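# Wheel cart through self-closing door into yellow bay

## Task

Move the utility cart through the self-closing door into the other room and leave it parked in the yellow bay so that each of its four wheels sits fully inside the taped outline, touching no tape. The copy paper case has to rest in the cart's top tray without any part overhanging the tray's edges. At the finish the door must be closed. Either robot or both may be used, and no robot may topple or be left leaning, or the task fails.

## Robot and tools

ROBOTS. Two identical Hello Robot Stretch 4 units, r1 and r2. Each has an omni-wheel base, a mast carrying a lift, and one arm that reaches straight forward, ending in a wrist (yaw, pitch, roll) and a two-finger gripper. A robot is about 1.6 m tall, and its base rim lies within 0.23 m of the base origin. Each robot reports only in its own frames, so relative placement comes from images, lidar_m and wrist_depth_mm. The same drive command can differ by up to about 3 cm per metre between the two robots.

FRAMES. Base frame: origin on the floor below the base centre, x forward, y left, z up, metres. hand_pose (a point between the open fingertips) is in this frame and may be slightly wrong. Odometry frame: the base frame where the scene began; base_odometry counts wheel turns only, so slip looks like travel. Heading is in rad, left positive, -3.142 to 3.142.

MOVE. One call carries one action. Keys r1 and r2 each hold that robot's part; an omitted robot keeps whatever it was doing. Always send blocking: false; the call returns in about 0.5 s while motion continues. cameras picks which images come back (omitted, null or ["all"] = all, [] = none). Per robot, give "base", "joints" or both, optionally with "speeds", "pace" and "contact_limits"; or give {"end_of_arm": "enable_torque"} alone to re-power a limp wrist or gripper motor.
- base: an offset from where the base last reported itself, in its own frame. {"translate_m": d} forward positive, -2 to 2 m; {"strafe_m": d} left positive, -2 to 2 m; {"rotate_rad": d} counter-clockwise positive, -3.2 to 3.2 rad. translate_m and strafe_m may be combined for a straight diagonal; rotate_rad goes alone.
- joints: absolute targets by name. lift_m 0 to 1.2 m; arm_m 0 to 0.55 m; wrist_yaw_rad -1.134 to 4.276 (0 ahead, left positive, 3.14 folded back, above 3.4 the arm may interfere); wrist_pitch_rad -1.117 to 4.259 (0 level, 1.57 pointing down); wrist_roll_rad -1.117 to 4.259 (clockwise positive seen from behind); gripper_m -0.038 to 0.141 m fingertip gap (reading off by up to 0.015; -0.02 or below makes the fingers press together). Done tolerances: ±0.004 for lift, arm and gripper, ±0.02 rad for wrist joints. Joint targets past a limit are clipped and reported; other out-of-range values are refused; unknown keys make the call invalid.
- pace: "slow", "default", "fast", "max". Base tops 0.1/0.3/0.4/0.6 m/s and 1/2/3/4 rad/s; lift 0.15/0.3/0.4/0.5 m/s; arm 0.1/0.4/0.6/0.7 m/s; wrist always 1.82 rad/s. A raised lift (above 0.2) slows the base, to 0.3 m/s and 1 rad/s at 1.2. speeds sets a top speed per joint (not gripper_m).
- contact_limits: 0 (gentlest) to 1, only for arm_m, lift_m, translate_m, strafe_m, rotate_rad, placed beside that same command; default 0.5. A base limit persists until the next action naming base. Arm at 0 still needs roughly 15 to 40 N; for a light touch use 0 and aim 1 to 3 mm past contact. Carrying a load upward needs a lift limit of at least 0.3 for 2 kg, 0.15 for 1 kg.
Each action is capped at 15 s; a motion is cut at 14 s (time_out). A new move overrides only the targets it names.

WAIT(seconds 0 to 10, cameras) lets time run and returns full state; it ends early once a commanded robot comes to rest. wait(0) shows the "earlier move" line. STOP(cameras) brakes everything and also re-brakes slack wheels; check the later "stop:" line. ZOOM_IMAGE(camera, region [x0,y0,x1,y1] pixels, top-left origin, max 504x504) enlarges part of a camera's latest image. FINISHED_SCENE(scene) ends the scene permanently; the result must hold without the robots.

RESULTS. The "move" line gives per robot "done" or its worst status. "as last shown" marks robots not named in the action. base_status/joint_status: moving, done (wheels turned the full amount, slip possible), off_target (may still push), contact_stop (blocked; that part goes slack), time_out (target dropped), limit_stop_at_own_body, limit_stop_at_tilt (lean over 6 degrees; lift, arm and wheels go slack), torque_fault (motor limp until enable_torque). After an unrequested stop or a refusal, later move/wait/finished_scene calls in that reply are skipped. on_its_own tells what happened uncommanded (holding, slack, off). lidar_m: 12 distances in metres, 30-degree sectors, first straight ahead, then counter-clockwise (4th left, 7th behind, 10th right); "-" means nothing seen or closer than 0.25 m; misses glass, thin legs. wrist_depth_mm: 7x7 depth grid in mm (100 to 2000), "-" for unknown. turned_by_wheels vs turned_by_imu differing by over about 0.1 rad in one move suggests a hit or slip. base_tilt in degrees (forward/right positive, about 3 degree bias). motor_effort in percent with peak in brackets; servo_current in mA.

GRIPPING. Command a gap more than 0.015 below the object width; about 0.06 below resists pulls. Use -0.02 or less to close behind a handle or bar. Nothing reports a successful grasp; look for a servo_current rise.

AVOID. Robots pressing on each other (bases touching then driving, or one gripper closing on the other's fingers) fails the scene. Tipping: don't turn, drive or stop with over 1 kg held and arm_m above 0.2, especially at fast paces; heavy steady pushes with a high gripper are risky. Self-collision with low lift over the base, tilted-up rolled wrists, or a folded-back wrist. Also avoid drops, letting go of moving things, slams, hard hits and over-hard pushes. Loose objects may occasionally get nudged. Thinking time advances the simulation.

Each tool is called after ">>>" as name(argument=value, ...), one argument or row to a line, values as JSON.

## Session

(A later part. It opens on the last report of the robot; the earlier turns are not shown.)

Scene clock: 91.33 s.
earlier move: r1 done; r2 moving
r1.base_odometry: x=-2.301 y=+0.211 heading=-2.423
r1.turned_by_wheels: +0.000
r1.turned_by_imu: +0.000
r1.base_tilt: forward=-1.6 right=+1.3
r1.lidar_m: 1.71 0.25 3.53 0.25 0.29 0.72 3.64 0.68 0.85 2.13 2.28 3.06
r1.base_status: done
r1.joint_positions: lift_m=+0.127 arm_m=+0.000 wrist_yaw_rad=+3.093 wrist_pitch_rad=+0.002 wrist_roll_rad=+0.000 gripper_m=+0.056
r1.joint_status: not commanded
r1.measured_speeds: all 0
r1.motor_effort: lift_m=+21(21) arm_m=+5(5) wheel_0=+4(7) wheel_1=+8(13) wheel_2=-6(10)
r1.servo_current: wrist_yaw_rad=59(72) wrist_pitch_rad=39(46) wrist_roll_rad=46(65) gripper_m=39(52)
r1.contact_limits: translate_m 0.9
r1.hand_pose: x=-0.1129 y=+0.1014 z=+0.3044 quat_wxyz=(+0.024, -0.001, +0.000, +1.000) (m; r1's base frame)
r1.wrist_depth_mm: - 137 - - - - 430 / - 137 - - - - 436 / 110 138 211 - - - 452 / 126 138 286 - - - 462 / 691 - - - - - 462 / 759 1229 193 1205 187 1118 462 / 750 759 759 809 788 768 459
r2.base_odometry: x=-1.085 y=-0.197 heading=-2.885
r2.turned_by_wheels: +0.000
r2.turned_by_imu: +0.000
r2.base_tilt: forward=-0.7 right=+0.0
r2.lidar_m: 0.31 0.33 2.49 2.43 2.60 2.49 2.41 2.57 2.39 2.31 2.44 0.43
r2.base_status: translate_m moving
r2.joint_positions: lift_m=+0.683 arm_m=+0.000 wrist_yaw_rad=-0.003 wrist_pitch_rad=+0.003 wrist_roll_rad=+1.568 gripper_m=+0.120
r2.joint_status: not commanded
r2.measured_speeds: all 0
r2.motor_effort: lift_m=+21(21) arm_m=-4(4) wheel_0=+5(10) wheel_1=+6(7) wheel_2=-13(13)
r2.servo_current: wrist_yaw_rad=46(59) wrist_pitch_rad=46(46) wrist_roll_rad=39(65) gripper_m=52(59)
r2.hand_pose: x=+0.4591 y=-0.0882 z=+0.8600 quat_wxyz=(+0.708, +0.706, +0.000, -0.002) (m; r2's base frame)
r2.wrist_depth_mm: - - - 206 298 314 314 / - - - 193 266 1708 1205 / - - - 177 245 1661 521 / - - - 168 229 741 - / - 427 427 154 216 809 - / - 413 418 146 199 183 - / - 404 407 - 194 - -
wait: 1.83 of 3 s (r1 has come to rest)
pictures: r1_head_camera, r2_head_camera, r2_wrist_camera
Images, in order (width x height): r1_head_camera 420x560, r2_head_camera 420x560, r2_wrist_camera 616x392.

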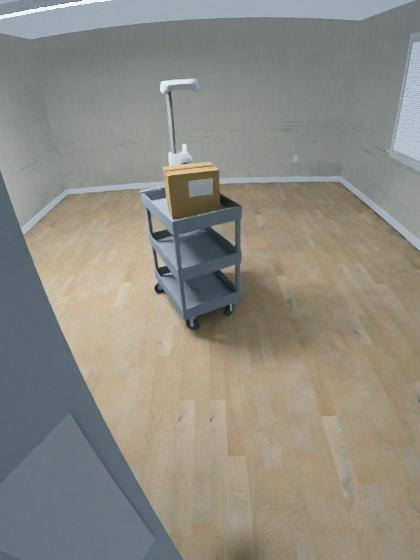

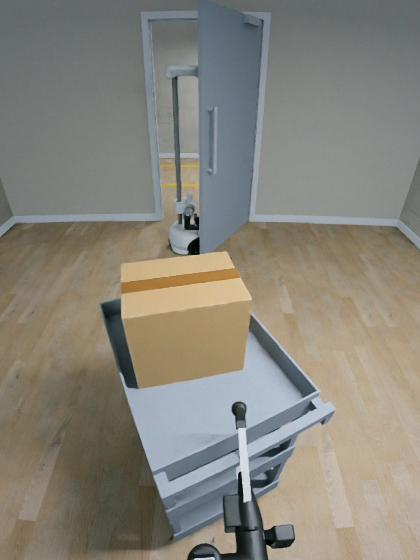

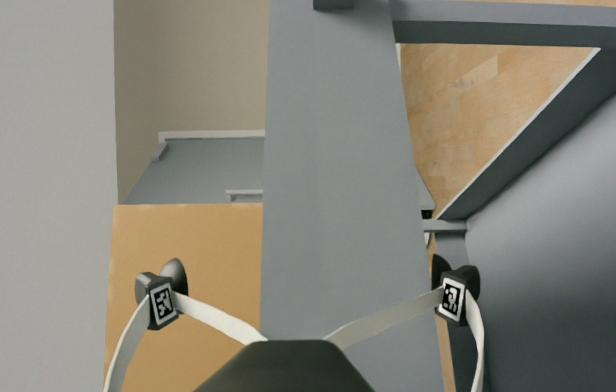

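>>> move(
  blocking=false,
  r1={"base":{"strafe_m":0.5},"pace":"slow","contact_limits":{"strafe_m":0.8}},
  r2={"joints":{"gripper_m":-0.03}},
  cameras=[],
)

>>> wait(
  seconds=3,
  cameras=["r2_wrist_camera"],
)

>>> wait(
  seconds=3,
  cameras=["r1_head_camera","r2_head_camera"],
)

Scene clock: 98.80 s.
earlier move: r2 done
move: r1 moving; r2 moving
r1.base_odometry: x=-2.292 y=+0.200 heading=-2.424
r1.turned_by_wheels: -0.001
r1.turned_by_imu: -0.001
r1.base_tilt: forward=-1.6 right=+1.3
r1.lidar_m: 1.70 0.25 3.58 0.25 0.27 0.68 3.62 0.70 0.87 2.11 2.30 3.09
r1.base_status: strafe_m moving
r1.joint_positions: lift_m=+0.127 arm_m=+0.000 wrist_yaw_rad=+3.093 wrist_pitch_rad=+0.002 wrist_roll_rad=+0.000 gripper_m=+0.056
r1.joint_status: not commanded
r1.measured_speeds: translate_m=+0.000 strafe_m=+0.057 rotate_rad=+0.002 lift_m=+0.000 arm_m=+0.000 wrist_yaw_rad=+0.000 wrist_pitch_rad=+0.000 wrist_roll_rad=+0.000
r1.motor_effort: lift_m=+21(21) arm_m=+4(5) wheel_0=-16(16) wheel_1=+9(13) wheel_2=-2(4)
r1.servo_current: wrist_yaw_rad=39(72) wrist_pitch_rad=39(46) wrist_roll_rad=59(65) gripper_m=39(46)
r1.contact_limits: strafe_m 0.8
r1.hand_pose: x=-0.1129 y=+0.1014 z=+0.3044 quat_wxyz=(+0.024, -0.001, +0.000, +1.000) (m; r1's base frame)
r1.wrist_depth_mm: - 137 - - - - 402 / - 137 - - - - 484 / 110 138 211 - - - 496 / 126 138 283 - - - 512 / 741 - - - - - 517 / 809 1255 193 1182 188 1255 517 / 759 768 768 798 778 759 512
r2.base_odometry: x=-1.085 y=-0.197 heading=-2.885
r2.turned_by_wheels: +0.000
r2.turned_by_imu: +0.001
r2.base_tilt: forward=-0.7 right=+0.0
r2.lidar_m: 0.30 0.30 2.50 2.43 2.56 2.50 2.40 2.56 2.39 2.31 2.47 0.43
r2.base_status: done
r2.joint_positions: lift_m=+0.683 arm_m=+0.000 wrist_yaw_rad=-0.003 wrist_pitch_rad=+0.007 wrist_roll_rad=+1.568 gripper_m=+0.106
r2.joint_status: gripper_m moving
r2.measured_speeds: translate_m=+0.000 strafe_m=+0.000 rotate_rad=+0.000 lift_m=+0.000 arm_m=+0.000 wrist_yaw_rad=+0.000 wrist_pitch_rad=+0.018 wrist_roll_rad=+0.000
r2.motor_effort: lift_m=+21(21) arm_m=-3(4) wheel_0=+3(3) wheel_1=+5(6) wheel_2=-11(13)
r2.servo_current: wrist_yaw_rad=39(65) wrist_pitch_rad=46(52) wrist_roll_rad=39(65) gripper_m=182(182)
r2.hand_pose: x=+0.4591 y=-0.0882 z=+0.8590 quat_wxyz=(+0.708, +0.706, +0.001, -0.003) (m; r2's base frame)
r2.wrist_depth_mm: - - - 208 298 315 315 / - - - 255 272 1576 1138 / - - - 177 248 1708 504 / - - - 167 229 732 - / - 424 424 156 216 - - / - 407 216 146 201 179 - / - 399 402 - 195 - -
pictures: none
No camera images: "cameras" was empty.

Scene clock: 100.67 s.
earlier move: r1 moving; r2 done
r1.base_odometry: x=-2.174 y=+0.065 heading=-2.424
r1.turned_by_wheels: +0.000
r1.turned_by_imu: +0.000
r1.base_tilt: forward=-1.6 right=+1.3
r1.lidar_m: 1.67 0.25 0.25 0.25 0.25 0.43 3.63 0.82 0.84 2.17 2.50 3.30
r1.base_status: strafe_m moving
r1.joint_positions: lift_m=+0.127 arm_m=+0.000 wrist_yaw_rad=+3.093 wrist_pitch_rad=+0.002 wrist_roll_rad=+0.000 gripper_m=+0.056
r1.joint_status: not commanded
r1.measured_speeds: translate_m=+0.001 strafe_m=+0.099 rotate_rad=-0.005 lift_m=+0.000 arm_m=+0.000 wrist_yaw_rad=+0.000 wrist_pitch_rad=+0.000 wrist_roll_rad=+0.000
r1.motor_effort: lift_m=+21(21) arm_m=+4(5) wheel_0=-14(16) wheel_1=+8(13) wheel_2=-4(5)
r1.servo_current: wrist_yaw_rad=59(78) wrist_pitch_rad=39(46) wrist_roll_rad=59(72) gripper_m=39(46)
r1.contact_limits: strafe_m 0.8
r1.hand_pose: x=-0.1129 y=+0.1014 z=+0.3044 quat_wxyz=(+0.024, -0.001, +0.000, +1.000) (m; r1's base frame)
r1.wrist_depth_mm: - 137 - - - 377 220 / - 137 - - - 342 224 / 110 138 211 - - 345 226 / 126 138 283 - - 351 229 / 1756 - - - - 353 229 / 1205 1205 193 1205 187 355 229 / 866 759 768 798 788 278 230
r2.base_odometry: x=-1.085 y=-0.197 heading=-2.885
r2.turned_by_wheels: +0.000
r2.turned_by_imu: +0.001
r2.base_tilt: forward=-0.7 right=+0.1
r2.lidar_m: 0.29 0.27 2.52 2.42 2.58 2.49 2.41 2.57 2.37 2.31 2.45 0.42
r2.base_status: done
r2.joint_positions: lift_m=+0.683 arm_m=+0.000 wrist_yaw_rad=+0.000 wrist_pitch_rad=+0.013 wrist_roll_rad=+1.569 gripper_m=-0.027
r2.joint_status: all done
r2.measured_speeds: all 0
r2.motor_effort: lift_m=+21(21) arm_m=-4(4) wheel_0=+1(3) wheel_1=+4(6) wheel_2=-3(13)
r2.servo_current: wrist_yaw_rad=39(65) wrist_pitch_rad=65(72) wrist_roll_rad=39(65) gripper_m=247(455)
r2.hand_pose: x=+0.4593 y=-0.0874 z=+0.8572 quat_wxyz=(+0.708, +0.706, +0.005, -0.004) (m; r2's base frame)
r2.wrist_depth_mm: - - - 242 257 1255 991 / - - - 227 236 1576 1118 / - - - 213 219 1661 - / - - 407 202 206 809 - / - 397 402 137 196 - - / - 392 174 129 186 157 - / - 377 384 - 125 158 -
wait: 1.87 of 3 s (r2 has come to rest)
pictures: r2_wrist_camera
Images, in order (width x height): r2_wrist_camera 616x392.

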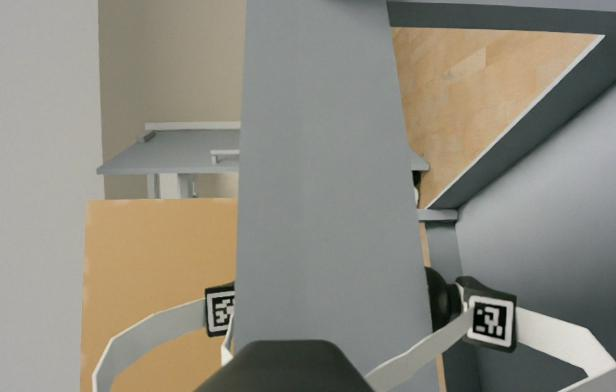

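Scene clock: 103.67 s.
earlier move: r1 moving
r1.base_odometry: x=-1.982 y=-0.155 heading=-2.423
r1.turned_by_wheels: +0.001
r1.turned_by_imu: +0.002
r1.base_tilt: forward=-1.6 right=+1.3
r1.lidar_m: 1.68 0.36 0.25 - 0.25 0.26 0.54 3.66 1.06 2.22 2.80 1.93
r1.base_status: strafe_m moving
r1.joint_positions: lift_m=+0.127 arm_m=+0.000 wrist_yaw_rad=+3.093 wrist_pitch_rad=+0.002 wrist_roll_rad=+0.000 gripper_m=+0.056
r1.joint_status: not commanded
r1.measured_speeds: translate_m=-0.001 strafe_m=+0.060 rotate_rad=+0.006 lift_m=+0.000 arm_m=+0.000 wrist_yaw_rad=+0.000 wrist_pitch_rad=+0.000 wrist_roll_rad=+0.000
r1.motor_effort: lift_m=+21(21) arm_m=+5(5) wheel_0=-9(17) wheel_1=+12(15) wheel_2=-1(5)
r1.servo_current: wrist_yaw_rad=59(78) wrist_pitch_rad=46(52) wrist_roll_rad=52(72) gripper_m=46(46)
r1.contact_limits: strafe_m 0.8
r1.hand_pose: x=-0.1129 y=+0.1014 z=+0.3044 quat_wxyz=(+0.024, -0.001, +0.000, +1.000) (m; r1's base frame)
r1.wrist_depth_mm: - 137 - 535 298 196 - / - 137 - - 304 199 - / 110 138 211 - 307 200 159 / 126 138 283 - 309 202 160 / 1756 - - 1708 312 202 160 / 1255 1205 193 683 191 203 160 / 854 759 750 153 289 183 -
r2.base_odometry: x=-1.085 y=-0.197 heading=-2.885
r2.turned_by_wheels: +0.000
r2.turned_by_imu: +0.000
r2.base_tilt: forward=-0.7 right=+0.1
r2.lidar_m: 0.29 0.30 2.50 2.42 2.57 2.48 2.41 2.56 2.37 2.30 2.44 0.43
r2.base_status: done
r2.joint_positions: lift_m=+0.683 arm_m=+0.000 wrist_yaw_rad=+0.000 wrist_pitch_rad=+0.013 wrist_roll_rad=+1.569 gripper_m=-0.027
r2.joint_status: all done
r2.measured_speeds: all 0
r2.motor_effort: lift_m=+21(21) arm_m=-4(4) wheel_0=+1(3) wheel_1=+4(6) wheel_2=-3(13)
r2.servo_current: wrist_yaw_rad=33(65) wrist_pitch_rad=65(78) wrist_roll_rad=46(65) gripper_m=247(455)
r2.hand_pose: x=+0.4593 y=-0.0874 z=+0.8572 quat_wxyz=(+0.708, +0.706, +0.005, -0.004) (m; r2's base frame)
r2.wrist_depth_mm: - - - 241 258 1281 991 / - - - 227 236 1576 1098 / - - - 213 218 1708 - / - - 407 201 207 809 - / - 397 399 137 196 - - / - 389 174 129 186 157 - / - 379 384 - 125 158 -
wait: 3.00 s; no rest
pictures: r1_head_camera, r2_head_camera
Images, in order (width x height): r1_head_camera 420x560, r2_head_camera 420x560.

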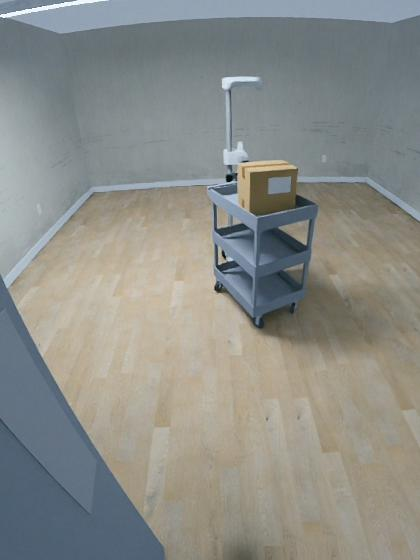

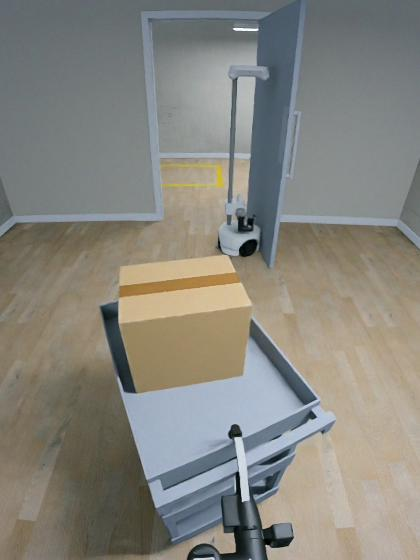

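>>> move(
  blocking=false,
  r1={"base":{"strafe_m":0.18},"pace":"slow","contact_limits":{"strafe_m":0.8}},
  r2={"base":{"strafe_m":0.2},"pace":"slow"},
  cameras=[],
)

>>> wait(
  seconds=2.5,
  cameras=[],
)

>>> wait(
  seconds=2,
  cameras=["r1_head_camera","r2_head_camera"],
)

Scene clock: 120.17 s.
earlier move: r1 done
move: r1 moving; r2 moving
r1.base_odometry: x=-1.963 y=-0.176 heading=-2.423
r1.turned_by_wheels: +0.000
r1.turned_by_imu: +0.000
r1.base_tilt: forward=-1.6 right=+1.3
r1.lidar_m: 1.70 0.37 0.25 - 0.25 0.25 0.45 3.69 1.06 2.17 2.82 1.89
r1.base_status: strafe_m moving
r1.joint_positions: lift_m=+0.127 arm_m=+0.000 wrist_yaw_rad=+3.093 wrist_pitch_rad=+0.002 wrist_roll_rad=+0.000 gripper_m=+0.056
r1.joint_status: not commanded
r1.measured_speeds: translate_m=-0.001 strafe_m=+0.057 rotate_rad=+0.004 lift_m=+0.000 arm_m=+0.000 wrist_yaw_rad=+0.000 wrist_pitch_rad=+0.000 wrist_roll_rad=+0.000
r1.motor_effort: lift_m=+21(21) arm_m=+4(5) wheel_0=-13(13) wheel_1=+16(17) wheel_2=-1(1)
r1.servo_current: wrist_yaw_rad=59(72) wrist_pitch_rad=39(52) wrist_roll_rad=52(65) gripper_m=46(46)
r1.contact_limits: strafe_m 0.8
r1.hand_pose: x=-0.1129 y=+0.1014 z=+0.3044 quat_wxyz=(+0.024, -0.001, +0.000, +1.000) (m; r1's base frame)
r1.wrist_depth_mm: - 137 - 477 287 196 - / - 137 - 480 290 197 - / 110 138 211 549 293 198 160 / 126 138 286 559 296 199 160 / 1808 - - 569 297 200 161 / 1205 1205 194 508 191 202 161 / 854 759 759 153 282 183 -
r2.base_odometry: x=-1.081 y=-0.211 heading=-2.885
r2.turned_by_wheels: +0.000
r2.turned_by_imu: +0.000
r2.base_tilt: forward=-0.7 right=+0.0
r2.lidar_m: 0.28 0.31 2.48 2.40 2.55 2.48 2.41 2.57 2.37 2.33 2.48 0.41
r2.base_status: strafe_m moving
r2.joint_positions: lift_m=+0.683 arm_m=+0.000 wrist_yaw_rad=-0.001 wrist_pitch_rad=+0.013 wrist_roll_rad=+1.569 gripper_m=-0.027
r2.joint_status: not commanded
r2.measured_speeds: translate_m=+0.000 strafe_m=+0.055 rotate_rad=-0.001 lift_m=+0.000 arm_m=+0.000 wrist_yaw_rad=-0.013 wrist_pitch_rad=+0.000 wrist_roll_rad=+0.000
r2.motor_effort: lift_m=+21(21) arm_m=-4(4) wheel_0=-10(11) wheel_1=+7(9) wheel_2=-1(2)
r2.servo_current: wrist_yaw_rad=46(59) wrist_pitch_rad=65(72) wrist_roll_rad=46(59) gripper_m=247(254)
r2.hand_pose: x=+0.4592 y=-0.0877 z=+0.8572 quat_wxyz=(+0.708, +0.706, +0.004, -0.005) (m; r2's base frame)
r2.wrist_depth_mm: - - - 176 271 1281 976 / - - - 227 237 1537 1118 / - - - 213 220 1661 - / - - 410 202 207 741 - / - 397 399 137 197 - - / - 389 174 128 186 157 - / - 377 387 - 125 158 -
pictures: none
No camera images: "cameras" was empty.

Scene clock: 122.60 s.
earlier move: r1 done; r2 moving
r1.base_odometry: x=-1.855 y=-0.300 heading=-2.422
r1.turned_by_wheels: +0.000
r1.turned_by_imu: -0.003
r1.base_tilt: forward=-1.6 right=+1.3
r1.lidar_m: 1.73 0.38 0.25 - 0.25 0.25 0.44 3.69 1.08 2.21 2.83 1.82
r1.base_status: done
r1.joint_positions: lift_m=+0.127 arm_m=+0.000 wrist_yaw_rad=+3.093 wrist_pitch_rad=+0.002 wrist_roll_rad=+0.000 gripper_m=+0.056
r1.joint_status: not commanded
r1.measured_speeds: all 0
r1.motor_effort: lift_m=+21(21) arm_m=+4(5) wheel_0=-30(33) wheel_1=+32(34) wheel_2=+7(8)
r1.servo_current: wrist_yaw_rad=59(72) wrist_pitch_rad=46(52) wrist_roll_rad=65(72) gripper_m=39(52)
r1.contact_limits: strafe_m 0.8
r1.hand_pose: x=-0.1129 y=+0.1014 z=+0.3044 quat_wxyz=(+0.024, -0.001, +0.000, +1.000) (m; r1's base frame)
r1.wrist_depth_mm: 136 138 - 433 272 197 - / 108 138 - 439 276 191 - / 114 138 242 445 279 192 156 / 132 152 - 500 279 193 157 / - - - 455 282 193 158 / 1255 1205 193 462 191 195 164 / 854 759 750 143 266 178 -
r2.base_odometry: x=-1.034 y=-0.390 heading=-2.885
r2.turned_by_wheels: +0.000
r2.turned_by_imu: -0.001
r2.base_tilt: forward=-0.7 right=+0.0
r2.lidar_m: 0.32 0.32 2.31 2.23 2.34 2.49 2.38 2.52 2.57 2.49 2.66 0.38
r2.base_status: strafe_m moving
r2.joint_positions: lift_m=+0.683 arm_m=+0.000 wrist_yaw_rad=-0.009 wrist_pitch_rad=+0.013 wrist_roll_rad=+1.569 gripper_m=-0.028
r2.joint_status: not commanded
r2.measured_speeds: all 0
r2.motor_effort: lift_m=+21(21) arm_m=-4(4) wheel_0=-4(14) wheel_1=+3(9) wheel_2=-3(5)
r2.servo_current: wrist_yaw_rad=65(72) wrist_pitch_rad=65(78) wrist_roll_rad=46(59) gripper_m=163(254)
r2.hand_pose: x=+0.4585 y=-0.0899 z=+0.8572 quat_wxyz=(+0.708, +0.706, +0.001, -0.008) (m; r2's base frame)
r2.wrist_depth_mm: - - - 200 202 1576 1160 / - - - 196 198 1618 - / - - 389 131 195 750 - / - 389 392 128 190 - - / - 392 397 125 186 - - / - 397 165 122 182 155 - / - 399 404 - 130 - -
wait: 2.43 of 2.5 s (r1 has come to rest)
pictures: none
No camera images: "cameras" was empty.

Scene clock: 122.80 s.
earlier move: r2 done
r1.base_odometry: x=-1.855 y=-0.300 heading=-2.422
r1.turned_by_wheels: +0.000
r1.turned_by_imu: +0.000
r1.base_tilt: forward=-1.6 right=+1.3
r1.lidar_m: 1.72 0.38 0.25 - 0.25 0.25 0.43 3.69 1.08 2.20 2.79 1.83
r1.base_status: done
r1.joint_positions: lift_m=+0.127 arm_m=+0.000 wrist_yaw_rad=+3.093 wrist_pitch_rad=+0.002 wrist_roll_rad=+0.000 gripper_m=+0.056
r1.joint_status: not commanded
r1.measured_speeds: all 0
r1.motor_effort: lift_m=+21(21) arm_m=+4(5) wheel_0=-30(33) wheel_1=+31(34) wheel_2=+7(8)
r1.servo_current: wrist_yaw_rad=52(72) wrist_pitch_rad=33(52) wrist_roll_rad=39(72) gripper_m=39(52)
r1.contact_limits: strafe_m 0.8
r1.hand_pose: x=-0.1129 y=+0.1014 z=+0.3044 quat_wxyz=(+0.024, -0.001, +0.000, +1.000) (m; r1's base frame)
r1.wrist_depth_mm: 136 138 - 433 273 197 - / 108 138 - 439 276 191 - / 114 139 242 445 278 191 157 / 132 153 - 492 281 193 157 / - - - 459 282 195 158 / 1205 1182 193 462 191 195 164 / 878 750 768 143 270 179 -
r2.base_odometry: x=-1.034 y=-0.390 heading=-2.885
r2.turned_by_wheels: +0.000
r2.turned_by_imu: +0.000
r2.base_tilt: forward=-0.6 right=+0.1
r2.lidar_m: 0.31 0.33 2.32 2.20 2.36 2.46 2.39 2.53 2.55 2.51 2.67 0.39
r2.base_status: done
r2.joint_positions: lift_m=+0.683 arm_m=+0.000 wrist_yaw_rad=-0.009 wrist_pitch_rad=+0.013 wrist_roll_rad=+1.569 gripper_m=-0.028
r2.joint_status: not commanded
r2.measured_speeds: all 0
r2.motor_effort: lift_m=+21(21) arm_m=-4(4) wheel_0=-6(14) wheel_1=+4(9) wheel_2=-4(5)
r2.servo_current: wrist_yaw_rad=65(72) wrist_pitch_rad=72(78) wrist_roll_rad=52(59) gripper_m=169(254)
r2.hand_pose: x=+0.4585 y=-0.0899 z=+0.8572 quat_wxyz=(+0.708, +0.706, +0.001, -0.008) (m; r2's base frame)
r2.wrist_depth_mm: - - - 200 204 1537 1160 / - - - 196 198 1576 - / - - 389 130 194 750 - / - 389 392 128 190 - - / - 394 397 125 186 - - / - 397 165 123 182 155 - / - 399 407 - 130 - -
wait: 0.20 of 2 s (r2 has come to rest)
pictures: r1_head_camera, r2_head_camera
Images, in order (width x height): r1_head_camera 420x560, r2_head_camera 420x560.

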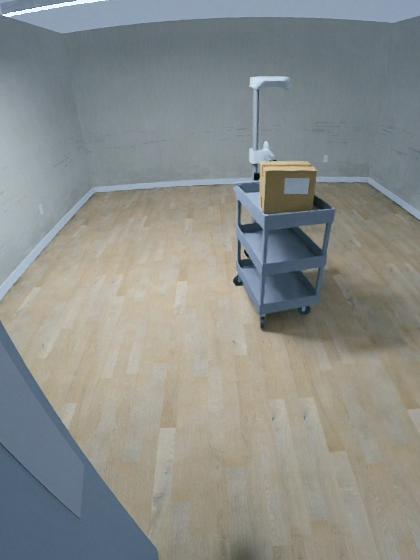

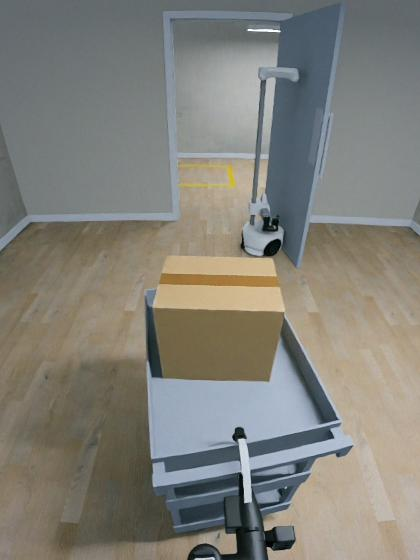

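>>> move(
  blocking=false,
  r1={"base":{"translate_m":0.22},"pace":"slow","contact_limits":{"translate_m":0.6}},
  r2={"base":{"strafe_m":0.1},"pace":"slow"},
  cameras=[],
)

>>> wait(
  seconds=1.8,
  cameras=[],
)

>>> wait(
  seconds=2,
  cameras=["r2_head_camera"],
)

Scene clock: 145.40 s.
move: r1 moving; r2 moving
r1.base_odometry: x=-1.865 y=-0.308 heading=-2.422
r1.turned_by_wheels: +0.000
r1.turned_by_imu: +0.000
r1.base_tilt: forward=-1.6 right=+1.3
r1.lidar_m: 1.74 0.36 0.25 - 0.25 0.25 0.45 3.71 1.09 2.24 2.83 1.82
r1.base_status: translate_m moving
r1.joint_positions: lift_m=+0.127 arm_m=+0.000 wrist_yaw_rad=+3.093 wrist_pitch_rad=+0.002 wrist_roll_rad=+0.000 gripper_m=+0.056
r1.joint_status: not commanded
r1.measured_speeds: translate_m=+0.048 strafe_m=+0.000 rotate_rad=+0.001 lift_m=+0.000 arm_m=+0.000 wrist_yaw_rad=+0.000 wrist_pitch_rad=+0.000 wrist_roll_rad=+0.000
r1.motor_effort: lift_m=+21(21) arm_m=+4(4) wheel_0=+2(31) wheel_1=+11(30) wheel_2=-6(6)
r1.servo_current: wrist_yaw_rad=52(65) wrist_pitch_rad=39(52) wrist_roll_rad=52(65) gripper_m=33(46)
r1.contact_limits: translate_m 0.6
r1.hand_pose: x=-0.1129 y=+0.1014 z=+0.3044 quat_wxyz=(+0.024, -0.001, +0.000, +1.000) (m; r1's base frame)
r1.wrist_depth_mm: 136 138 - 436 276 197 - / 108 138 - 442 276 191 - / 114 139 241 496 278 192 156 / 132 152 - 452 281 193 157 / - - - 462 282 194 158 / 1229 1229 193 466 191 195 164 / 866 768 759 143 267 179 -
r2.base_odometry: x=-1.031 y=-0.404 heading=-2.886
r2.turned_by_wheels: -0.001
r2.turned_by_imu: +0.000
r2.base_tilt: forward=-0.6 right=+0.1
r2.lidar_m: 0.32 0.33 2.27 2.19 2.36 2.48 2.38 2.55 2.60 2.48 2.67 0.39
r2.base_status: strafe_m moving
r2.joint_positions: lift_m=+0.683 arm_m=+0.000 wrist_yaw_rad=-0.009 wrist_pitch_rad=+0.013 wrist_roll_rad=+1.569 gripper_m=-0.028
r2.joint_status: not commanded
r2.measured_speeds: translate_m=-0.001 strafe_m=+0.056 rotate_rad=+0.002 lift_m=+0.000 arm_m=+0.000 wrist_yaw_rad=+0.000 wrist_pitch_rad=+0.000 wrist_roll_rad=+0.000
r2.motor_effort: lift_m=+21(21) arm_m=-4(4) wheel_0=-13(14) wheel_1=+6(8) wheel_2=-1(3)
r2.servo_current: wrist_yaw_rad=52(72) wrist_pitch_rad=72(72) wrist_roll_rad=46(59) gripper_m=169(169)
r2.hand_pose: x=+0.4585 y=-0.0899 z=+0.8572 quat_wxyz=(+0.708, +0.706, +0.001, -0.008) (m; r2's base frame)
r2.wrist_depth_mm: - - - 199 202 1576 1160 / - - - 195 198 1576 - / - - 389 129 193 715 - / - 389 389 186 189 - - / - 397 394 125 185 - - / - 397 165 122 182 155 - / - 402 410 - - - -
pictures: none
No camera images: "cameras" was empty.

Scene clock: 147.03 s.
earlier move: r1 moving; r2 done
r1.base_odometry: x=-1.978 y=-0.407 heading=-2.422
r1.turned_by_wheels: +0.000
r1.turned_by_imu: +0.000
r1.base_tilt: forward=-1.6 right=+1.3
r1.lidar_m: 1.58 2.97 0.25 - 0.25 0.25 0.51 3.87 1.19 2.74 2.82 1.64
r1.base_status: translate_m moving
r1.joint_positions: lift_m=+0.127 arm_m=+0.000 wrist_yaw_rad=+3.093 wrist_pitch_rad=+0.002 wrist_roll_rad=+0.000 gripper_m=+0.056
r1.joint_status: not commanded
r1.measured_speeds: translate_m=+0.100 strafe_m=-0.001 rotate_rad=+0.002 lift_m=+0.000 arm_m=+0.000 wrist_yaw_rad=+0.000 wrist_pitch_rad=+0.000 wrist_roll_rad=+0.000
r1.motor_effort: lift_m=+21(21) arm_m=+4(4) wheel_0=+0(31) wheel_1=+7(30) wheel_2=-3(7)
r1.servo_current: wrist_yaw_rad=52(65) wrist_pitch_rad=39(52) wrist_roll_rad=52(72) gripper_m=39(46)
r1.contact_limits: translate_m 0.6
r1.hand_pose: x=-0.1129 y=+0.1014 z=+0.3044 quat_wxyz=(+0.024, -0.001, +0.000, +1.000) (m; r1's base frame)
r1.wrist_depth_mm: 136 138 - 477 283 198 - / 108 138 - 488 287 191 - / 114 138 242 492 290 194 - / 132 152 - 496 293 195 - / - - - 508 294 195 163 / 1229 1229 193 512 191 195 163 / 878 759 768 154 277 179 -
r2.base_odometry: x=-1.009 y=-0.486 heading=-2.886
r2.turned_by_wheels: +0.000
r2.turned_by_imu: +0.000
r2.base_tilt: forward=-0.7 right=+0.1
r2.lidar_m: 0.32 0.33 2.21 2.12 2.26 2.48 2.40 2.54 2.70 2.60 2.76 0.39
r2.base_status: done
r2.joint_positions: lift_m=+0.683 arm_m=+0.000 wrist_yaw_rad=-0.009 wrist_pitch_rad=+0.013 wrist_roll_rad=+1.569 gripper_m=-0.028
r2.joint_status: not commanded
r2.measured_speeds: all 0
r2.motor_effort: lift_m=+21(21) arm_m=-4(4) wheel_0=-7(15) wheel_1=+3(8) wheel_2=-3(4)
r2.servo_current: wrist_yaw_rad=59(72) wrist_pitch_rad=65(78) wrist_roll_rad=52(59) gripper_m=163(169)
r2.hand_pose: x=+0.4585 y=-0.0900 z=+0.8572 quat_wxyz=(+0.708, +0.706, +0.001, -0.008) (m; r2's base frame)
r2.wrist_depth_mm: - - - 185 186 1464 1098 / - - - 123 185 699 - / - 377 377 122 184 - - / - 387 387 181 182 - - / - 397 397 121 182 - - / - 407 164 120 181 153 - / - 424 424 - 128 554 -
wait: 1.63 of 1.8 s (r2 has come to rest)
pictures: none
No camera images: "cameras" was empty.

Scene clock: 148.40 s.
earlier move: r1 done
r1.base_odometry: x=-2.021 y=-0.445 heading=-2.422
r1.turned_by_wheels: +0.000
r1.turned_by_imu: +0.000
r1.base_tilt: forward=-1.6 right=+1.3
r1.lidar_m: 1.54 3.01 0.25 - 0.25 0.25 0.52 1.28 1.21 2.74 2.82 1.60
r1.base_status: done
r1.joint_positions: lift_m=+0.127 arm_m=+0.000 wrist_yaw_rad=+3.093 wrist_pitch_rad=+0.002 wrist_roll_rad=+0.000 gripper_m=+0.056
r1.joint_status: not commanded
r1.measured_speeds: all 0
r1.motor_effort: lift_m=+21(21) arm_m=+4(4) wheel_0=+0(31) wheel_1=+8(30) wheel_2=-3(7)
r1.servo_current: wrist_yaw_rad=59(65) wrist_pitch_rad=46(52) wrist_roll_rad=59(72) gripper_m=39(46)
r1.contact_limits: translate_m 0.6
r1.hand_pose: x=-0.1129 y=+0.1014 z=+0.3044 quat_wxyz=(+0.024, -0.001, +0.000, +1.000) (m; r1's base frame)
r1.wrist_depth_mm: 136 138 - 500 285 199 - / 108 138 - 500 290 192 - / 114 139 242 500 293 193 - / 132 152 - 517 294 195 - / - - - 525 297 196 163 / 1255 1229 193 535 191 196 163 / 866 759 768 153 279 179 -
r2.base_odometry: x=-1.009 y=-0.486 heading=-2.886
r2.turned_by_wheels: +0.000
r2.turned_by_imu: +0.000
r2.base_tilt: forward=-0.7 right=+0.0
r2.lidar_m: 0.33 0.35 2.19 2.11 2.25 2.46 2.41 2.55 2.69 2.59 2.76 0.37
r2.base_status: done
r2.joint_positions: lift_m=+0.683 arm_m=+0.000 wrist_yaw_rad=-0.009 wrist_pitch_rad=+0.013 wrist_roll_rad=+1.569 gripper_m=-0.028
r2.joint_status: not commanded
r2.measured_speeds: all 0
r2.motor_effort: lift_m=+21(21) arm_m=-4(4) wheel_0=-7(15) wheel_1=+3(8) wheel_2=-3(4)
r2.servo_current: wrist_yaw_rad=59(72) wrist_pitch_rad=65(78) wrist_roll_rad=46(59) gripper_m=163(169)
r2.hand_pose: x=+0.4585 y=-0.0900 z=+0.8572 quat_wxyz=(+0.708, +0.706, +0.001, -0.008) (m; r2's base frame)
r2.wrist_depth_mm: - - - 185 186 1430 1098 / - - - 123 186 691 - / - 377 377 122 184 - - / - 384 389 181 183 - - / - 399 397 120 182 - - / - 404 165 120 180 153 - / - 421 421 - 128 554 -
wait: 1.37 of 2 s (r1 has come to rest)
pictures: r2_head_camera
Images, in order (width x height): r2_head_camera 420x560.

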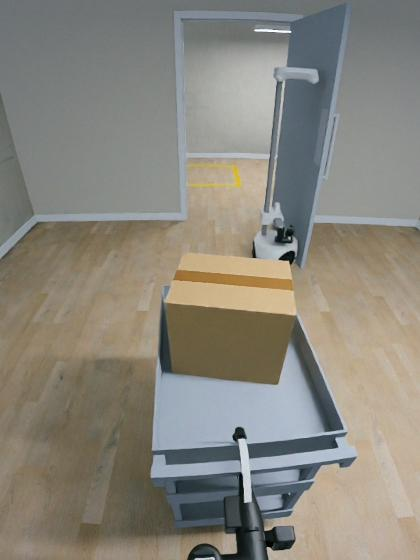

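>>> move(
  blocking=false,
  r1={"base":{"strafe_m":0.06},"pace":"slow","contact_limits":{"strafe_m":0.3}},
  r2={"base":{"translate_m":0.6,"strafe_m":0.07},"pace":"slow"},
  cameras=[],
)

>>> wait(
  seconds=3,
  cameras=[],
)

>>> wait(
  seconds=6,
  cameras=["r2_head_camera"],
)

Scene clock: 160.40 s.
move: r1 moving; r2 moving
r1.base_odometry: x=-2.011 y=-0.455 heading=-2.422
r1.turned_by_wheels: +0.000
r1.turned_by_imu: +0.000
r1.base_tilt: forward=-1.6 right=+1.3
r1.lidar_m: 1.53 2.91 0.25 - 0.25 0.25 0.49 1.32 1.21 2.75 2.82 1.58
r1.base_status: strafe_m moving
r1.joint_positions: lift_m=+0.127 arm_m=+0.000 wrist_yaw_rad=+3.093 wrist_pitch_rad=+0.002 wrist_roll_rad=+0.000 gripper_m=+0.056
r1.joint_status: not commanded
r1.measured_speeds: translate_m=+0.000 strafe_m=+0.055 rotate_rad=+0.001 lift_m=+0.000 arm_m=+0.000 wrist_yaw_rad=+0.000 wrist_pitch_rad=+0.000 wrist_roll_rad=+0.000
r1.motor_effort: lift_m=+21(21) arm_m=+4(4) wheel_0=-7(11) wheel_1=+13(15) wheel_2=+0(2)
r1.servo_current: wrist_yaw_rad=59(72) wrist_pitch_rad=33(46) wrist_roll_rad=33(59) gripper_m=46(46)
r1.contact_limits: strafe_m 0.3
r1.hand_pose: x=-0.1129 y=+0.1014 z=+0.3044 quat_wxyz=(+0.024, -0.001, +0.000, +1.000) (m; r1's base frame)
r1.wrist_depth_mm: 136 138 - 477 282 198 - / 108 138 - 480 287 192 - / 114 138 242 492 289 193 - / 132 152 - 500 294 195 - / - - - 504 293 195 163 / 1205 1229 194 508 190 196 164 / 866 759 750 143 277 178 -
r2.base_odometry: x=-1.020 y=-0.491 heading=-2.886
r2.turned_by_wheels: -0.001
r2.turned_by_imu: +0.000
r2.base_tilt: forward=-0.7 right=+0.1
r2.lidar_m: 0.33 0.35 2.19 2.11 2.23 2.49 2.40 2.55 2.69 2.61 2.76 0.38
r2.base_status: translate_m moving; strafe_m moving
r2.joint_positions: lift_m=+0.683 arm_m=+0.000 wrist_yaw_rad=-0.009 wrist_pitch_rad=+0.013 wrist_roll_rad=+1.569 gripper_m=-0.028
r2.joint_status: not commanded
r2.measured_speeds: translate_m=+0.048 strafe_m=+0.007 rotate_rad=-0.001 lift_m=+0.000 arm_m=+0.000 wrist_yaw_rad=+0.000 wrist_pitch_rad=+0.000 wrist_roll_rad=+0.000
r2.motor_effort: lift_m=+21(21) arm_m=+4(5) wheel_0=+5(9) wheel_1=+9(9) wheel_2=-19(19)
r2.servo_current: wrist_yaw_rad=59(65) wrist_pitch_rad=65(78) wrist_roll_rad=65(65) gripper_m=150(163)
r2.hand_pose: x=+0.4584 y=-0.0900 z=+0.8572 quat_wxyz=(+0.708, +0.706, +0.001, -0.008) (m; r2's base frame)
r2.wrist_depth_mm: - - - 186 187 1464 1160 / - - - 123 186 699 - / - 377 382 122 185 - - / - 387 387 182 182 - - / - 397 397 121 182 - - / - 404 165 120 180 153 - / - 424 421 - 128 554 -
pictures: none
No camera images: "cameras" was empty.

Scene clock: 161.53 s.
earlier move: r1 contact_stop; r2 moving
r1.base_odometry: x=-1.987 y=-0.483 heading=-2.420
r1.turned_by_wheels: +0.001
r1.turned_by_imu: +0.001
r1.base_tilt: forward=-1.6 right=+1.3
r1.lidar_m: 1.56 2.89 0.25 - 0.25 0.25 0.44 3.92 1.26 2.77 2.83 1.45
r1.base_status: strafe_m contact_stop (by the wheels' count: +0.051 of +0.060)
r1.joint_positions: lift_m=+0.127 arm_m=+0.000 wrist_yaw_rad=+3.093 wrist_pitch_rad=+0.002 wrist_roll_rad=+0.000 gripper_m=+0.056
r1.joint_status: not commanded
r1.measured_speeds: all 0
r1.on_its_own: the wheels are slack since a contact_stop
r1.motor_effort: lift_m=+21(21) arm_m=+4(4) wheel_0=+0(23) wheel_1=+0(23) wheel_2=+0(5)
r1.servo_current: wrist_yaw_rad=46(72) wrist_pitch_rad=46(52) wrist_roll_rad=52(65) gripper_m=39(52)
r1.contact_limits: strafe_m 0.3
r1.hand_pose: x=-0.1129 y=+0.1014 z=+0.3044 quat_wxyz=(+0.024, -0.001, +0.000, +1.000) (m; r1's base frame)
r1.wrist_depth_mm: 136 138 - 421 268 195 - / 111 139 - 430 270 196 - / 117 138 251 436 273 190 - / 136 153 - 442 276 191 - / - - - 445 277 190 162 / 1229 1205 194 452 191 192 162 / 866 759 759 143 264 176 -
r2.base_odometry: x=-1.115 y=-0.528 heading=-2.885
r2.turned_by_wheels: +0.001
r2.turned_by_imu: +0.001
r2.base_tilt: forward=-0.7 right=+0.0
r2.lidar_m: 0.31 0.31 2.19 2.11 2.24 2.58 2.49 2.65 2.71 2.64 2.79 0.39
r2.base_status: translate_m moving; strafe_m moving
r2.joint_positions: lift_m=+0.683 arm_m=+0.000 wrist_yaw_rad=-0.003 wrist_pitch_rad=+0.013 wrist_roll_rad=+1.569 gripper_m=-0.028
r2.joint_status: not commanded
r2.measured_speeds: translate_m=+0.099 strafe_m=+0.010 rotate_rad=+0.006 lift_m=+0.000 arm_m=+0.000 wrist_yaw_rad=+0.001 wrist_pitch_rad=+0.000 wrist_roll_rad=+0.000
r2.motor_effort: lift_m=+21(21) arm_m=+4(5) wheel_0=+5(12) wheel_1=+7(9) wheel_2=-10(19)
r2.servo_current: wrist_yaw_rad=46(65) wrist_pitch_rad=78(78) wrist_roll_rad=46(65) gripper_m=150(163)
r2.hand_pose: x=+0.4590 y=-0.0883 z=+0.8572 quat_wxyz=(+0.708, +0.706, +0.003, -0.006) (m; r2's base frame)
r2.wrist_depth_mm: - - - 200 202 1576 1098 / - - - 196 198 1576 - / - - 392 130 195 759 - / - 387 389 128 189 - - / - 394 394 125 185 - - / - 397 165 122 182 156 - / - 399 407 - 129 - -
wait: 1.13 of 3 s (r1 has come to rest)
pictures: none
No camera images: "cameras" was empty.

not run: a stop that you did not command came earlier in this reply.

>>> stop(
  cameras=["r2_head_camera","r2_head_right_camera","r2_head_left_camera","r1_head_camera"],
)

Scene clock: 181.80 s.
earlier move: r2 done
stop: r1's wheels hold again
r1.base_odometry: x=-1.987 y=-0.483 heading=-2.420
r1.turned_by_wheels: +0.000
r1.turned_by_imu: -0.001
r1.base_tilt: forward=-1.6 right=+1.3
r1.lidar_m: 1.96 2.88 0.25 - 0.25 0.25 0.47 3.91 1.24 2.77 2.87 1.33
r1.base_status: strafe_m contact_stop (by the wheels' count: +0.051 of +0.060)
r1.joint_positions: lift_m=+0.127 arm_m=+0.000 wrist_yaw_rad=+3.093 wrist_pitch_rad=+0.002 wrist_roll_rad=+0.000 gripper_m=+0.056
r1.joint_status: not commanded
r1.measured_speeds: all 0
r1.motor_effort: lift_m=+21(21) arm_m=+4(4) wheel_0=+1(23) wheel_1=+0(23) wheel_2=+0(5)
r1.servo_current: wrist_yaw_rad=52(72) wrist_pitch_rad=33(52) wrist_roll_rad=33(72) gripper_m=39(52)
r1.contact_limits: strafe_m 0.3
r1.hand_pose: x=-0.1129 y=+0.1014 z=+0.3044 quat_wxyz=(+0.024, -0.001, +0.000, +1.000) (m; r1's base frame)
r1.wrist_depth_mm: 136 138 - 421 270 194 - / 111 138 - 430 270 196 - / 117 139 250 433 272 190 - / 136 153 - 439 276 190 - / - - - 442 277 191 161 / 1229 1205 193 449 190 191 162 / 866 768 768 143 263 176 -
r2.base_odometry: x=-1.571 y=-0.706 heading=-2.885
r2.turned_by_wheels: +0.001
r2.turned_by_imu: +0.005
r2.base_tilt: forward=-0.7 right=+0.0
r2.lidar_m: 0.25 0.25 2.10 2.03 2.14 3.08 2.99 3.17 2.80 2.70 2.86 0.44
r2.base_status: done
r2.joint_positions: lift_m=+0.683 arm_m=+0.000 wrist_yaw_rad=+0.009 wrist_pitch_rad=+0.013 wrist_roll_rad=+1.572 gripper_m=-0.028
r2.joint_status: not commanded
r2.measured_speeds: all 0
r2.motor_effort: lift_m=+21(21) arm_m=+4(5) wheel_0=+10(14) wheel_1=+8(11) wheel_2=-5(19)
r2.servo_current: wrist_yaw_rad=65(72) wrist_pitch_rad=72(78) wrist_roll_rad=46(65) gripper_m=143(163)
r2.hand_pose: x=+0.4600 y=-0.0847 z=+0.8572 quat_wxyz=(+0.707, +0.708, +0.008, -0.001) (m; r2's base frame)
r2.wrist_depth_mm: - - - 270 1618 1464 1098 / - - - 291 329 332 338 / - - - 256 285 1618 1205 / - - - 173 241 1618 508 / - - - 152 217 683 - / - 399 188 141 197 158 - / - 158 375 - 182 151 -
pictures: r1_head_camera, r2_head_camera, r2_head_left_camera, r2_head_right_camera
Images, in order (width x height): r1_head_camera 420x560, r2_head_camera 420x560, r2_head_left_camera 420x672, r2_head_right_camera 420x672.

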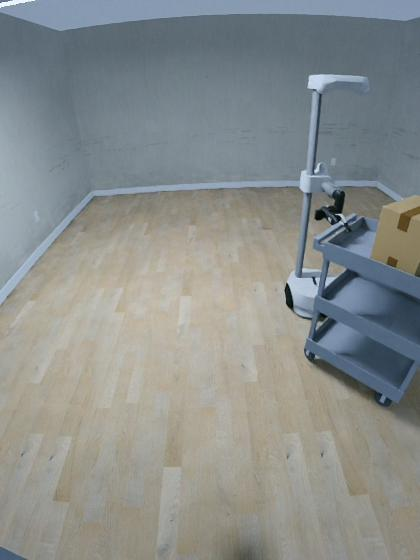

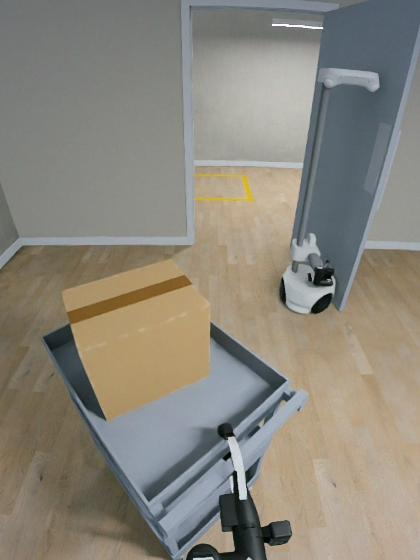

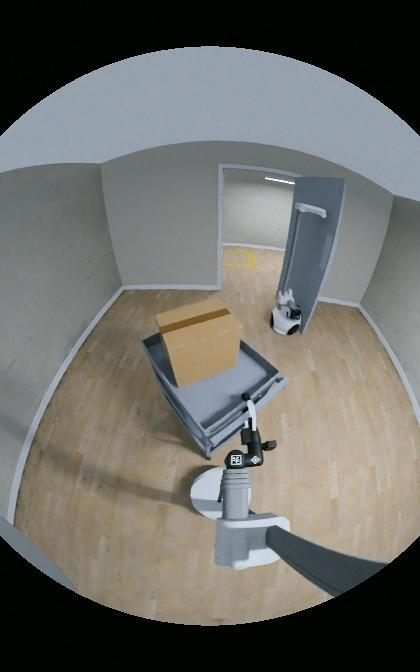

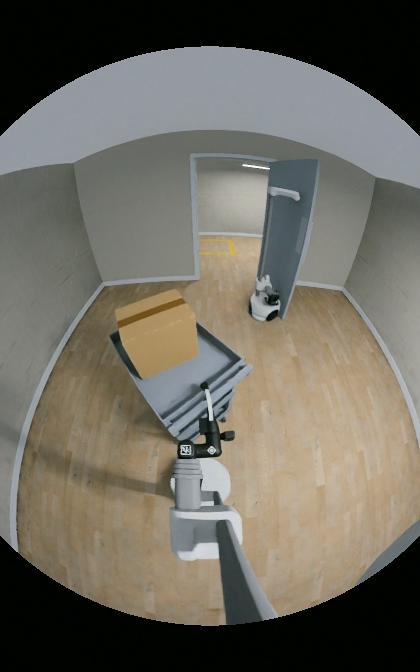

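>>> move(
  blocking=false,
  cameras=[],
  r2={"base":{"translate_m":-0.50,"strafe_m":-0.49},"pace":"slow"},
)

>>> wait(
  seconds=9,
  cameras=["r2_head_camera","r2_head_right_camera"],
)

Scene clock: 230.87 s.
move: r2 moving
r1: as last shown
r1.turned_by_imu: +0.000
r1.lidar_m: 1.95 2.88 0.25 - 0.25 0.25 0.42 3.93 1.22 2.77 2.85 1.31
r1.motor_effort: lift_m=+21(21) arm_m=+4(4) wheel_0=+0(1) wheel_1=+0(0) wheel_2=+0(0)
r1.servo_current: wrist_yaw_rad=52(52) wrist_pitch_rad=39(46) wrist_roll_rad=52(72) gripper_m=39(46)
r1.contact_limits: strafe_m 0.3
r1.wrist_depth_mm: 136 138 - 424 268 194 - / 111 138 - 427 270 196 - / 117 139 251 433 274 190 - / 136 152 - 436 277 190 - / - - - 442 276 191 162 / 1229 1229 195 449 191 193 163 / 866 759 768 143 264 177 -
r2.base_odometry: x=-1.565 y=-0.696 heading=-2.883
r2.turned_by_wheels: +0.002
r2.turned_by_imu: +0.003
r2.base_tilt: forward=-0.7 right=+0.1
r2.lidar_m: 0.27 0.25 2.10 2.04 2.16 3.05 2.98 3.17 2.78 2.70 2.86 0.42
r2.base_status: translate_m moving; strafe_m moving
r2.joint_positions: lift_m=+0.683 arm_m=+0.000 wrist_yaw_rad=+0.015 wrist_pitch_rad=+0.013 wrist_roll_rad=+1.572 gripper_m=-0.028
r2.joint_status: not commanded
r2.measured_speeds: translate_m=-0.037 strafe_m=-0.035 rotate_rad=-0.002 lift_m=+0.000 arm_m=+0.000 wrist_yaw_rad=+0.002 wrist_pitch_rad=+0.000 wrist_roll_rad=+0.000
r2.motor_effort: lift_m=+21(21) arm_m=+4(5) wheel_0=+14(17) wheel_1=-7(7) wheel_2=+15(17)
r2.servo_current: wrist_yaw_rad=98(98) wrist_pitch_rad=72(72) wrist_roll_rad=52(52) gripper_m=150(150)
r2.hand_pose: x=+0.4605 y=-0.0830 z=+0.8572 quat_wxyz=(+0.707, +0.708, +0.010, +0.001) (m; r2's base frame)
r2.wrist_depth_mm: - - - 268 1708 1499 1118 / - - - 286 322 336 336 / - - - 193 279 1576 1118 / - - - 171 237 1661 504 / - - - 151 214 699 - / - 397 194 140 195 156 - / - 375 373 - 183 151 -
pictures: none
No camera images: "cameras" was empty.

Scene clock: 238.60 s.
earlier move: r2 done
r1.base_odometry: x=-1.987 y=-0.483 heading=-2.420
r1.turned_by_wheels: +0.000
r1.turned_by_imu: +0.000
r1.base_tilt: forward=-1.6 right=+1.3
r1.lidar_m: 1.34 2.88 0.25 - 0.25 0.25 0.46 3.93 1.22 2.79 2.87 1.51
r1.base_status: not commanded
r1.joint_positions: lift_m=+0.127 arm_m=+0.000 wrist_yaw_rad=+3.093 wrist_pitch_rad=+0.002 wrist_roll_rad=+0.000 gripper_m=+0.056
r1.joint_status: not commanded
r1.measured_speeds: all 0
r1.motor_effort: lift_m=+21(21) arm_m=+4(4) wheel_0=+1(1) wheel_1=+0(1) wheel_2=+0(0)
r1.servo_current: wrist_yaw_rad=39(78) wrist_pitch_rad=39(52) wrist_roll_rad=52(72) gripper_m=39(46)
r1.contact_limits: strafe_m 0.3
r1.hand_pose: x=-0.1129 y=+0.1014 z=+0.3044 quat_wxyz=(+0.024, -0.001, +0.000, +1.000) (m; r1's base frame)
r1.wrist_depth_mm: 136 138 - 424 267 195 - / 111 138 - 427 270 196 - / 117 139 250 433 272 189 - / 136 153 - 436 274 190 - / - - - 442 277 191 162 / 1229 1205 193 452 191 192 162 / 878 759 759 143 263 176 -
r2.base_odometry: x=-1.213 y=-0.105 heading=-2.884
r2.turned_by_wheels: -0.002
r2.turned_by_imu: +0.001
r2.base_tilt: forward=-0.6 right=+0.0
r2.lidar_m: 0.34 0.36 2.64 2.53 2.70 2.60 2.53 2.68 2.23 2.18 2.31 0.41
r2.base_status: done
r2.joint_positions: lift_m=+0.683 arm_m=+0.000 wrist_yaw_rad=+0.000 wrist_pitch_rad=+0.013 wrist_roll_rad=+1.568 gripper_m=-0.028
r2.joint_status: not commanded
r2.measured_speeds: all 0
r2.motor_effort: lift_m=+21(21) arm_m=+4(5) wheel_0=+2(19) wheel_1=-5(10) wheel_2=+7(18)
r2.servo_current: wrist_yaw_rad=52(111) wrist_pitch_rad=65(78) wrist_roll_rad=52(59) gripper_m=143(156)
r2.hand_pose: x=+0.4592 y=-0.0875 z=+0.8572 quat_wxyz=(+0.708, +0.706, +0.004, -0.005) (m; r2's base frame)
r2.wrist_depth_mm: - - - 145 209 1537 1098 / - - - 143 206 1537 488 / - - 399 140 203 759 - / - 399 399 138 200 - - / - 407 410 136 197 768 - / - 415 178 134 193 154 - / - 424 424 - 190 - -
wait: 7.73 of 9 s (r2 has come to rest)
pictures: r2_head_camera, r2_head_right_camera
Images, in order (width x height): r2_head_camera 420x560, r2_head_right_camera 420x672.

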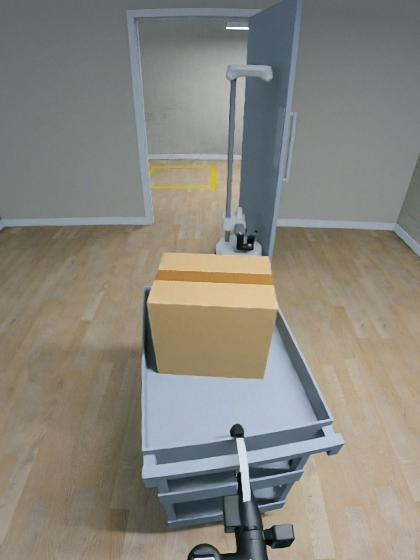

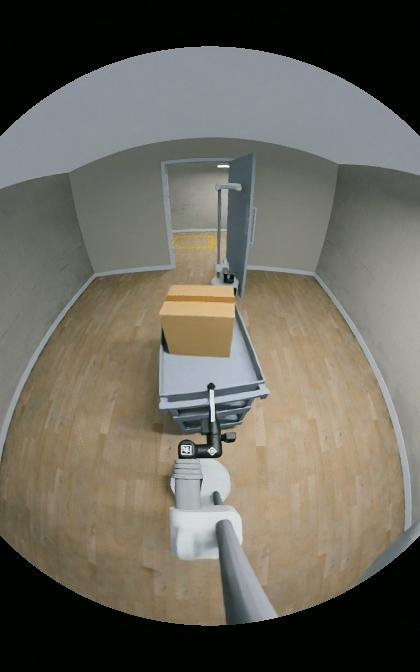

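>>> move(
  blocking=false,
  cameras=[],
  r2={"base":{"translate_m":0.35,"strafe_m":0.02},"pace":"slow"},
)

>>> wait(
  seconds=9,
  cameras=["r2_head_camera"],
)

Scene clock: 260.20 s.
move: r2 moving
r1: as last shown
r1.base_tilt: forward=-1.5 right=+1.3
r1.lidar_m: 1.36 2.91 0.25 - 0.25 0.25 0.48 3.89 1.23 2.79 2.86 1.48
r1.motor_effort: lift_m=+21(21) arm_m=+4(4) wheel_0=+0(1) wheel_1=+0(0) wheel_2=+0(0)
r1.servo_current: wrist_yaw_rad=39(59) wrist_pitch_rad=33(52) wrist_roll_rad=33(52) gripper_m=39(46)
r1.contact_limits: strafe_m 0.3
r1.wrist_depth_mm: 136 138 - 421 268 195 - / 111 138 - 427 270 196 - / 117 139 250 436 272 189 - / 136 153 - 436 274 190 - / - - - 445 277 190 162 / 1205 1229 194 449 191 193 163 / 866 750 768 143 263 176 -
r2.base_odometry: x=-1.224 y=-0.109 heading=-2.885
r2.turned_by_wheels: +0.000
r2.turned_by_imu: +0.000
r2.base_tilt: forward=-0.7 right=+0.1
r2.lidar_m: 0.33 0.32 2.62 2.56 2.68 2.63 2.52 2.67 2.27 2.20 2.34 0.42
r2.base_status: translate_m moving; strafe_m moving
r2.joint_positions: lift_m=+0.683 arm_m=+0.000 wrist_yaw_rad=-0.005 wrist_pitch_rad=+0.013 wrist_roll_rad=+1.568 gripper_m=-0.028
r2.joint_status: not commanded
r2.measured_speeds: translate_m=+0.048 strafe_m=+0.003 rotate_rad=+0.000 lift_m=+0.000 arm_m=+0.000 wrist_yaw_rad=-0.014 wrist_pitch_rad=+0.000 wrist_roll_rad=+0.000
r2.motor_effort: lift_m=+21(21) arm_m=+4(4) wheel_0=+6(7) wheel_1=+8(8) wheel_2=-17(17)
r2.servo_current: wrist_yaw_rad=46(59) wrist_pitch_rad=72(72) wrist_roll_rad=39(52) gripper_m=143(150)
r2.hand_pose: x=+0.4588 y=-0.0889 z=+0.8572 quat_wxyz=(+0.708, +0.706, +0.003, -0.006) (m; r2's base frame)
r2.wrist_depth_mm: - - - 205 208 1576 1098 / - - - 201 205 1576 484 / - - - 198 200 759 - / - 394 397 136 198 - - / - 399 404 134 194 - - / - 404 179 189 191 154 - / - 410 415 - 188 - -
pictures: none
No camera images: "cameras" was empty.

Scene clock: 264.50 s.
earlier move: r2 done
r1.base_odometry: x=-1.987 y=-0.483 heading=-2.420
r1.turned_by_wheels: +0.000
r1.turned_by_imu: +0.000
r1.base_tilt: forward=-1.6 right=+1.3
r1.lidar_m: 1.03 2.90 0.25 - 0.25 0.25 0.46 3.94 1.24 2.78 2.86 3.81
r1.base_status: not commanded
r1.joint_positions: lift_m=+0.127 arm_m=+0.000 wrist_yaw_rad=+3.093 wrist_pitch_rad=+0.002 wrist_roll_rad=+0.000 gripper_m=+0.056
r1.joint_status: not commanded
r1.measured_speeds: all 0
r1.motor_effort: lift_m=+21(21) arm_m=+4(4) wheel_0=+0(1) wheel_1=+0(0) wheel_2=+0(0)
r1.servo_current: wrist_yaw_rad=65(72) wrist_pitch_rad=52(52) wrist_roll_rad=72(72) gripper_m=39(52)
r1.contact_limits: strafe_m 0.3
r1.hand_pose: x=-0.1129 y=+0.1014 z=+0.3044 quat_wxyz=(+0.024, -0.001, +0.000, +1.000) (m; r1's base frame)
r1.wrist_depth_mm: 136 138 - 424 268 195 - / 111 139 - 430 268 197 - / 117 139 250 433 272 190 - / 136 152 - 439 276 190 - / - - - 445 277 191 162 / 1229 1205 194 449 191 191 162 / 866 759 759 143 263 176 -
r2.base_odometry: x=-1.546 y=-0.213 heading=-2.885
r2.turned_by_wheels: +0.000
r2.turned_by_imu: -0.002
r2.base_tilt: forward=-0.7 right=+0.1
r2.lidar_m: 0.38 0.39 2.57 2.50 2.65 2.95 2.87 3.02 2.27 2.23 0.42 0.38
r2.base_status: done
r2.joint_positions: lift_m=+0.683 arm_m=+0.000 wrist_yaw_rad=-0.007 wrist_pitch_rad=+0.013 wrist_roll_rad=+1.568 gripper_m=-0.028
r2.joint_status: not commanded
r2.measured_speeds: all 0
r2.motor_effort: lift_m=+21(21) arm_m=+4(4) wheel_0=+2(10) wheel_1=+3(9) wheel_2=-10(19)
r2.servo_current: wrist_yaw_rad=52(72) wrist_pitch_rad=65(72) wrist_roll_rad=52(59) gripper_m=143(156)
r2.hand_pose: x=+0.4586 y=-0.0895 z=+0.8572 quat_wxyz=(+0.708, +0.706, +0.002, -0.007) (m; r2's base frame)
r2.wrist_depth_mm: - - - 103 160 - - / - 351 349 107 165 - - / - 370 368 111 171 - - / - 402 394 116 178 - - / - 433 421 121 185 - - / - 469 177 125 193 155 - / - - - - 129 1464 436
wait: 4.30 of 9 s (r2 has come to rest)
pictures: r2_head_camera
Images, in order (width x height): r2_head_camera 420x560.

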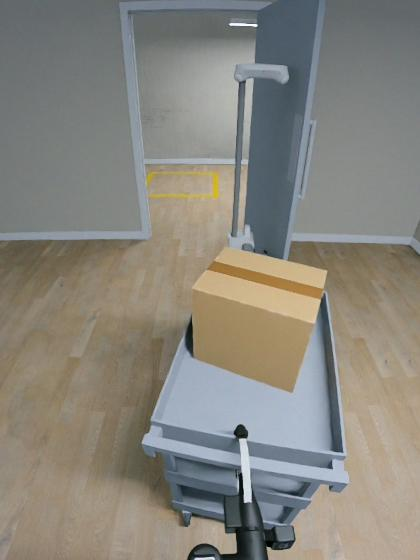

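>>> wait(
  seconds=0,
  cameras=["r2_head_camera"],
)

Scene clock: 277.30 s.
r1.base_odometry: x=-1.987 y=-0.483 heading=-2.420
r1.turned_by_wheels: +0.000
r1.turned_by_imu: +0.000
r1.base_tilt: forward=-1.6 right=+1.2
r1.lidar_m: 1.03 2.88 0.25 - 0.25 0.25 0.47 3.92 1.25 2.78 2.86 3.82
r1.base_status: not commanded
r1.joint_positions: lift_m=+0.127 arm_m=+0.000 wrist_yaw_rad=+3.093 wrist_pitch_rad=+0.002 wrist_roll_rad=+0.000 gripper_m=+0.056
r1.joint_status: not commanded
r1.measured_speeds: all 0
r1.motor_effort: lift_m=+21(21) arm_m=+4(4) wheel_0=+0(1) wheel_1=+0(0) wheel_2=+0(0)
r1.servo_current: wrist_yaw_rad=39(72) wrist_pitch_rad=39(52) wrist_roll_rad=52(72) gripper_m=33(52)
r1.contact_limits: strafe_m 0.3
r1.hand_pose: x=-0.1129 y=+0.1014 z=+0.3044 quat_wxyz=(+0.024, -0.001, +0.000, +1.000) (m; r1's base frame)
r1.wrist_depth_mm: 136 138 - 421 268 194 - / 111 138 - 427 271 196 - / 117 139 251 430 273 190 - / 136 153 - 436 276 190 - / - - - 442 276 191 162 / 1229 1229 194 445 191 192 161 / 866 759 768 143 263 176 -
r2.base_odometry: x=-1.546 y=-0.213 heading=-2.885
r2.turned_by_wheels: +0.000
r2.turned_by_imu: +0.000
r2.base_tilt: forward=-0.7 right=+0.0
r2.lidar_m: 0.36 0.43 2.58 2.52 2.65 2.96 2.88 3.04 2.29 2.23 0.44 0.38
r2.base_status: done
r2.joint_positions: lift_m=+0.683 arm_m=+0.000 wrist_yaw_rad=-0.007 wrist_pitch_rad=+0.013 wrist_roll_rad=+1.568 gripper_m=-0.028
r2.joint_status: not commanded
r2.measured_speeds: all 0
r2.motor_effort: lift_m=+21(21) arm_m=+4(4) wheel_0=+2(10) wheel_1=+3(9) wheel_2=-9(19)
r2.servo_current: wrist_yaw_rad=59(72) wrist_pitch_rad=59(72) wrist_roll_rad=52(59) gripper_m=150(156)
r2.hand_pose: x=+0.4586 y=-0.0895 z=+0.8572 quat_wxyz=(+0.708, +0.706, +0.002, -0.007) (m; r2's base frame)
r2.wrist_depth_mm: - - - 103 159 - - / - 353 351 107 165 - - / - 370 368 111 170 - - / - 397 394 116 178 - - / - 433 421 121 186 - - / - 469 177 126 193 155 - / - - - - 129 1499 439
pictures: r2_head_camera
Images, in order (width x height): r2_head_camera 420x560.

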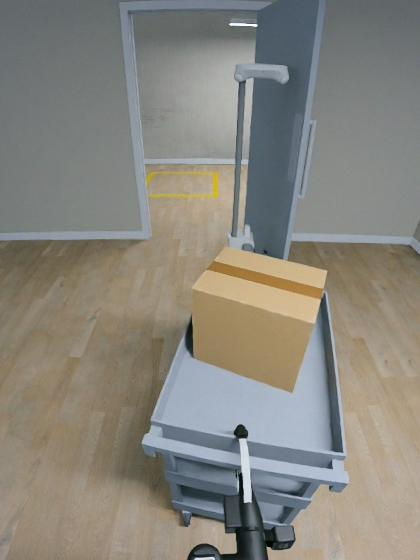

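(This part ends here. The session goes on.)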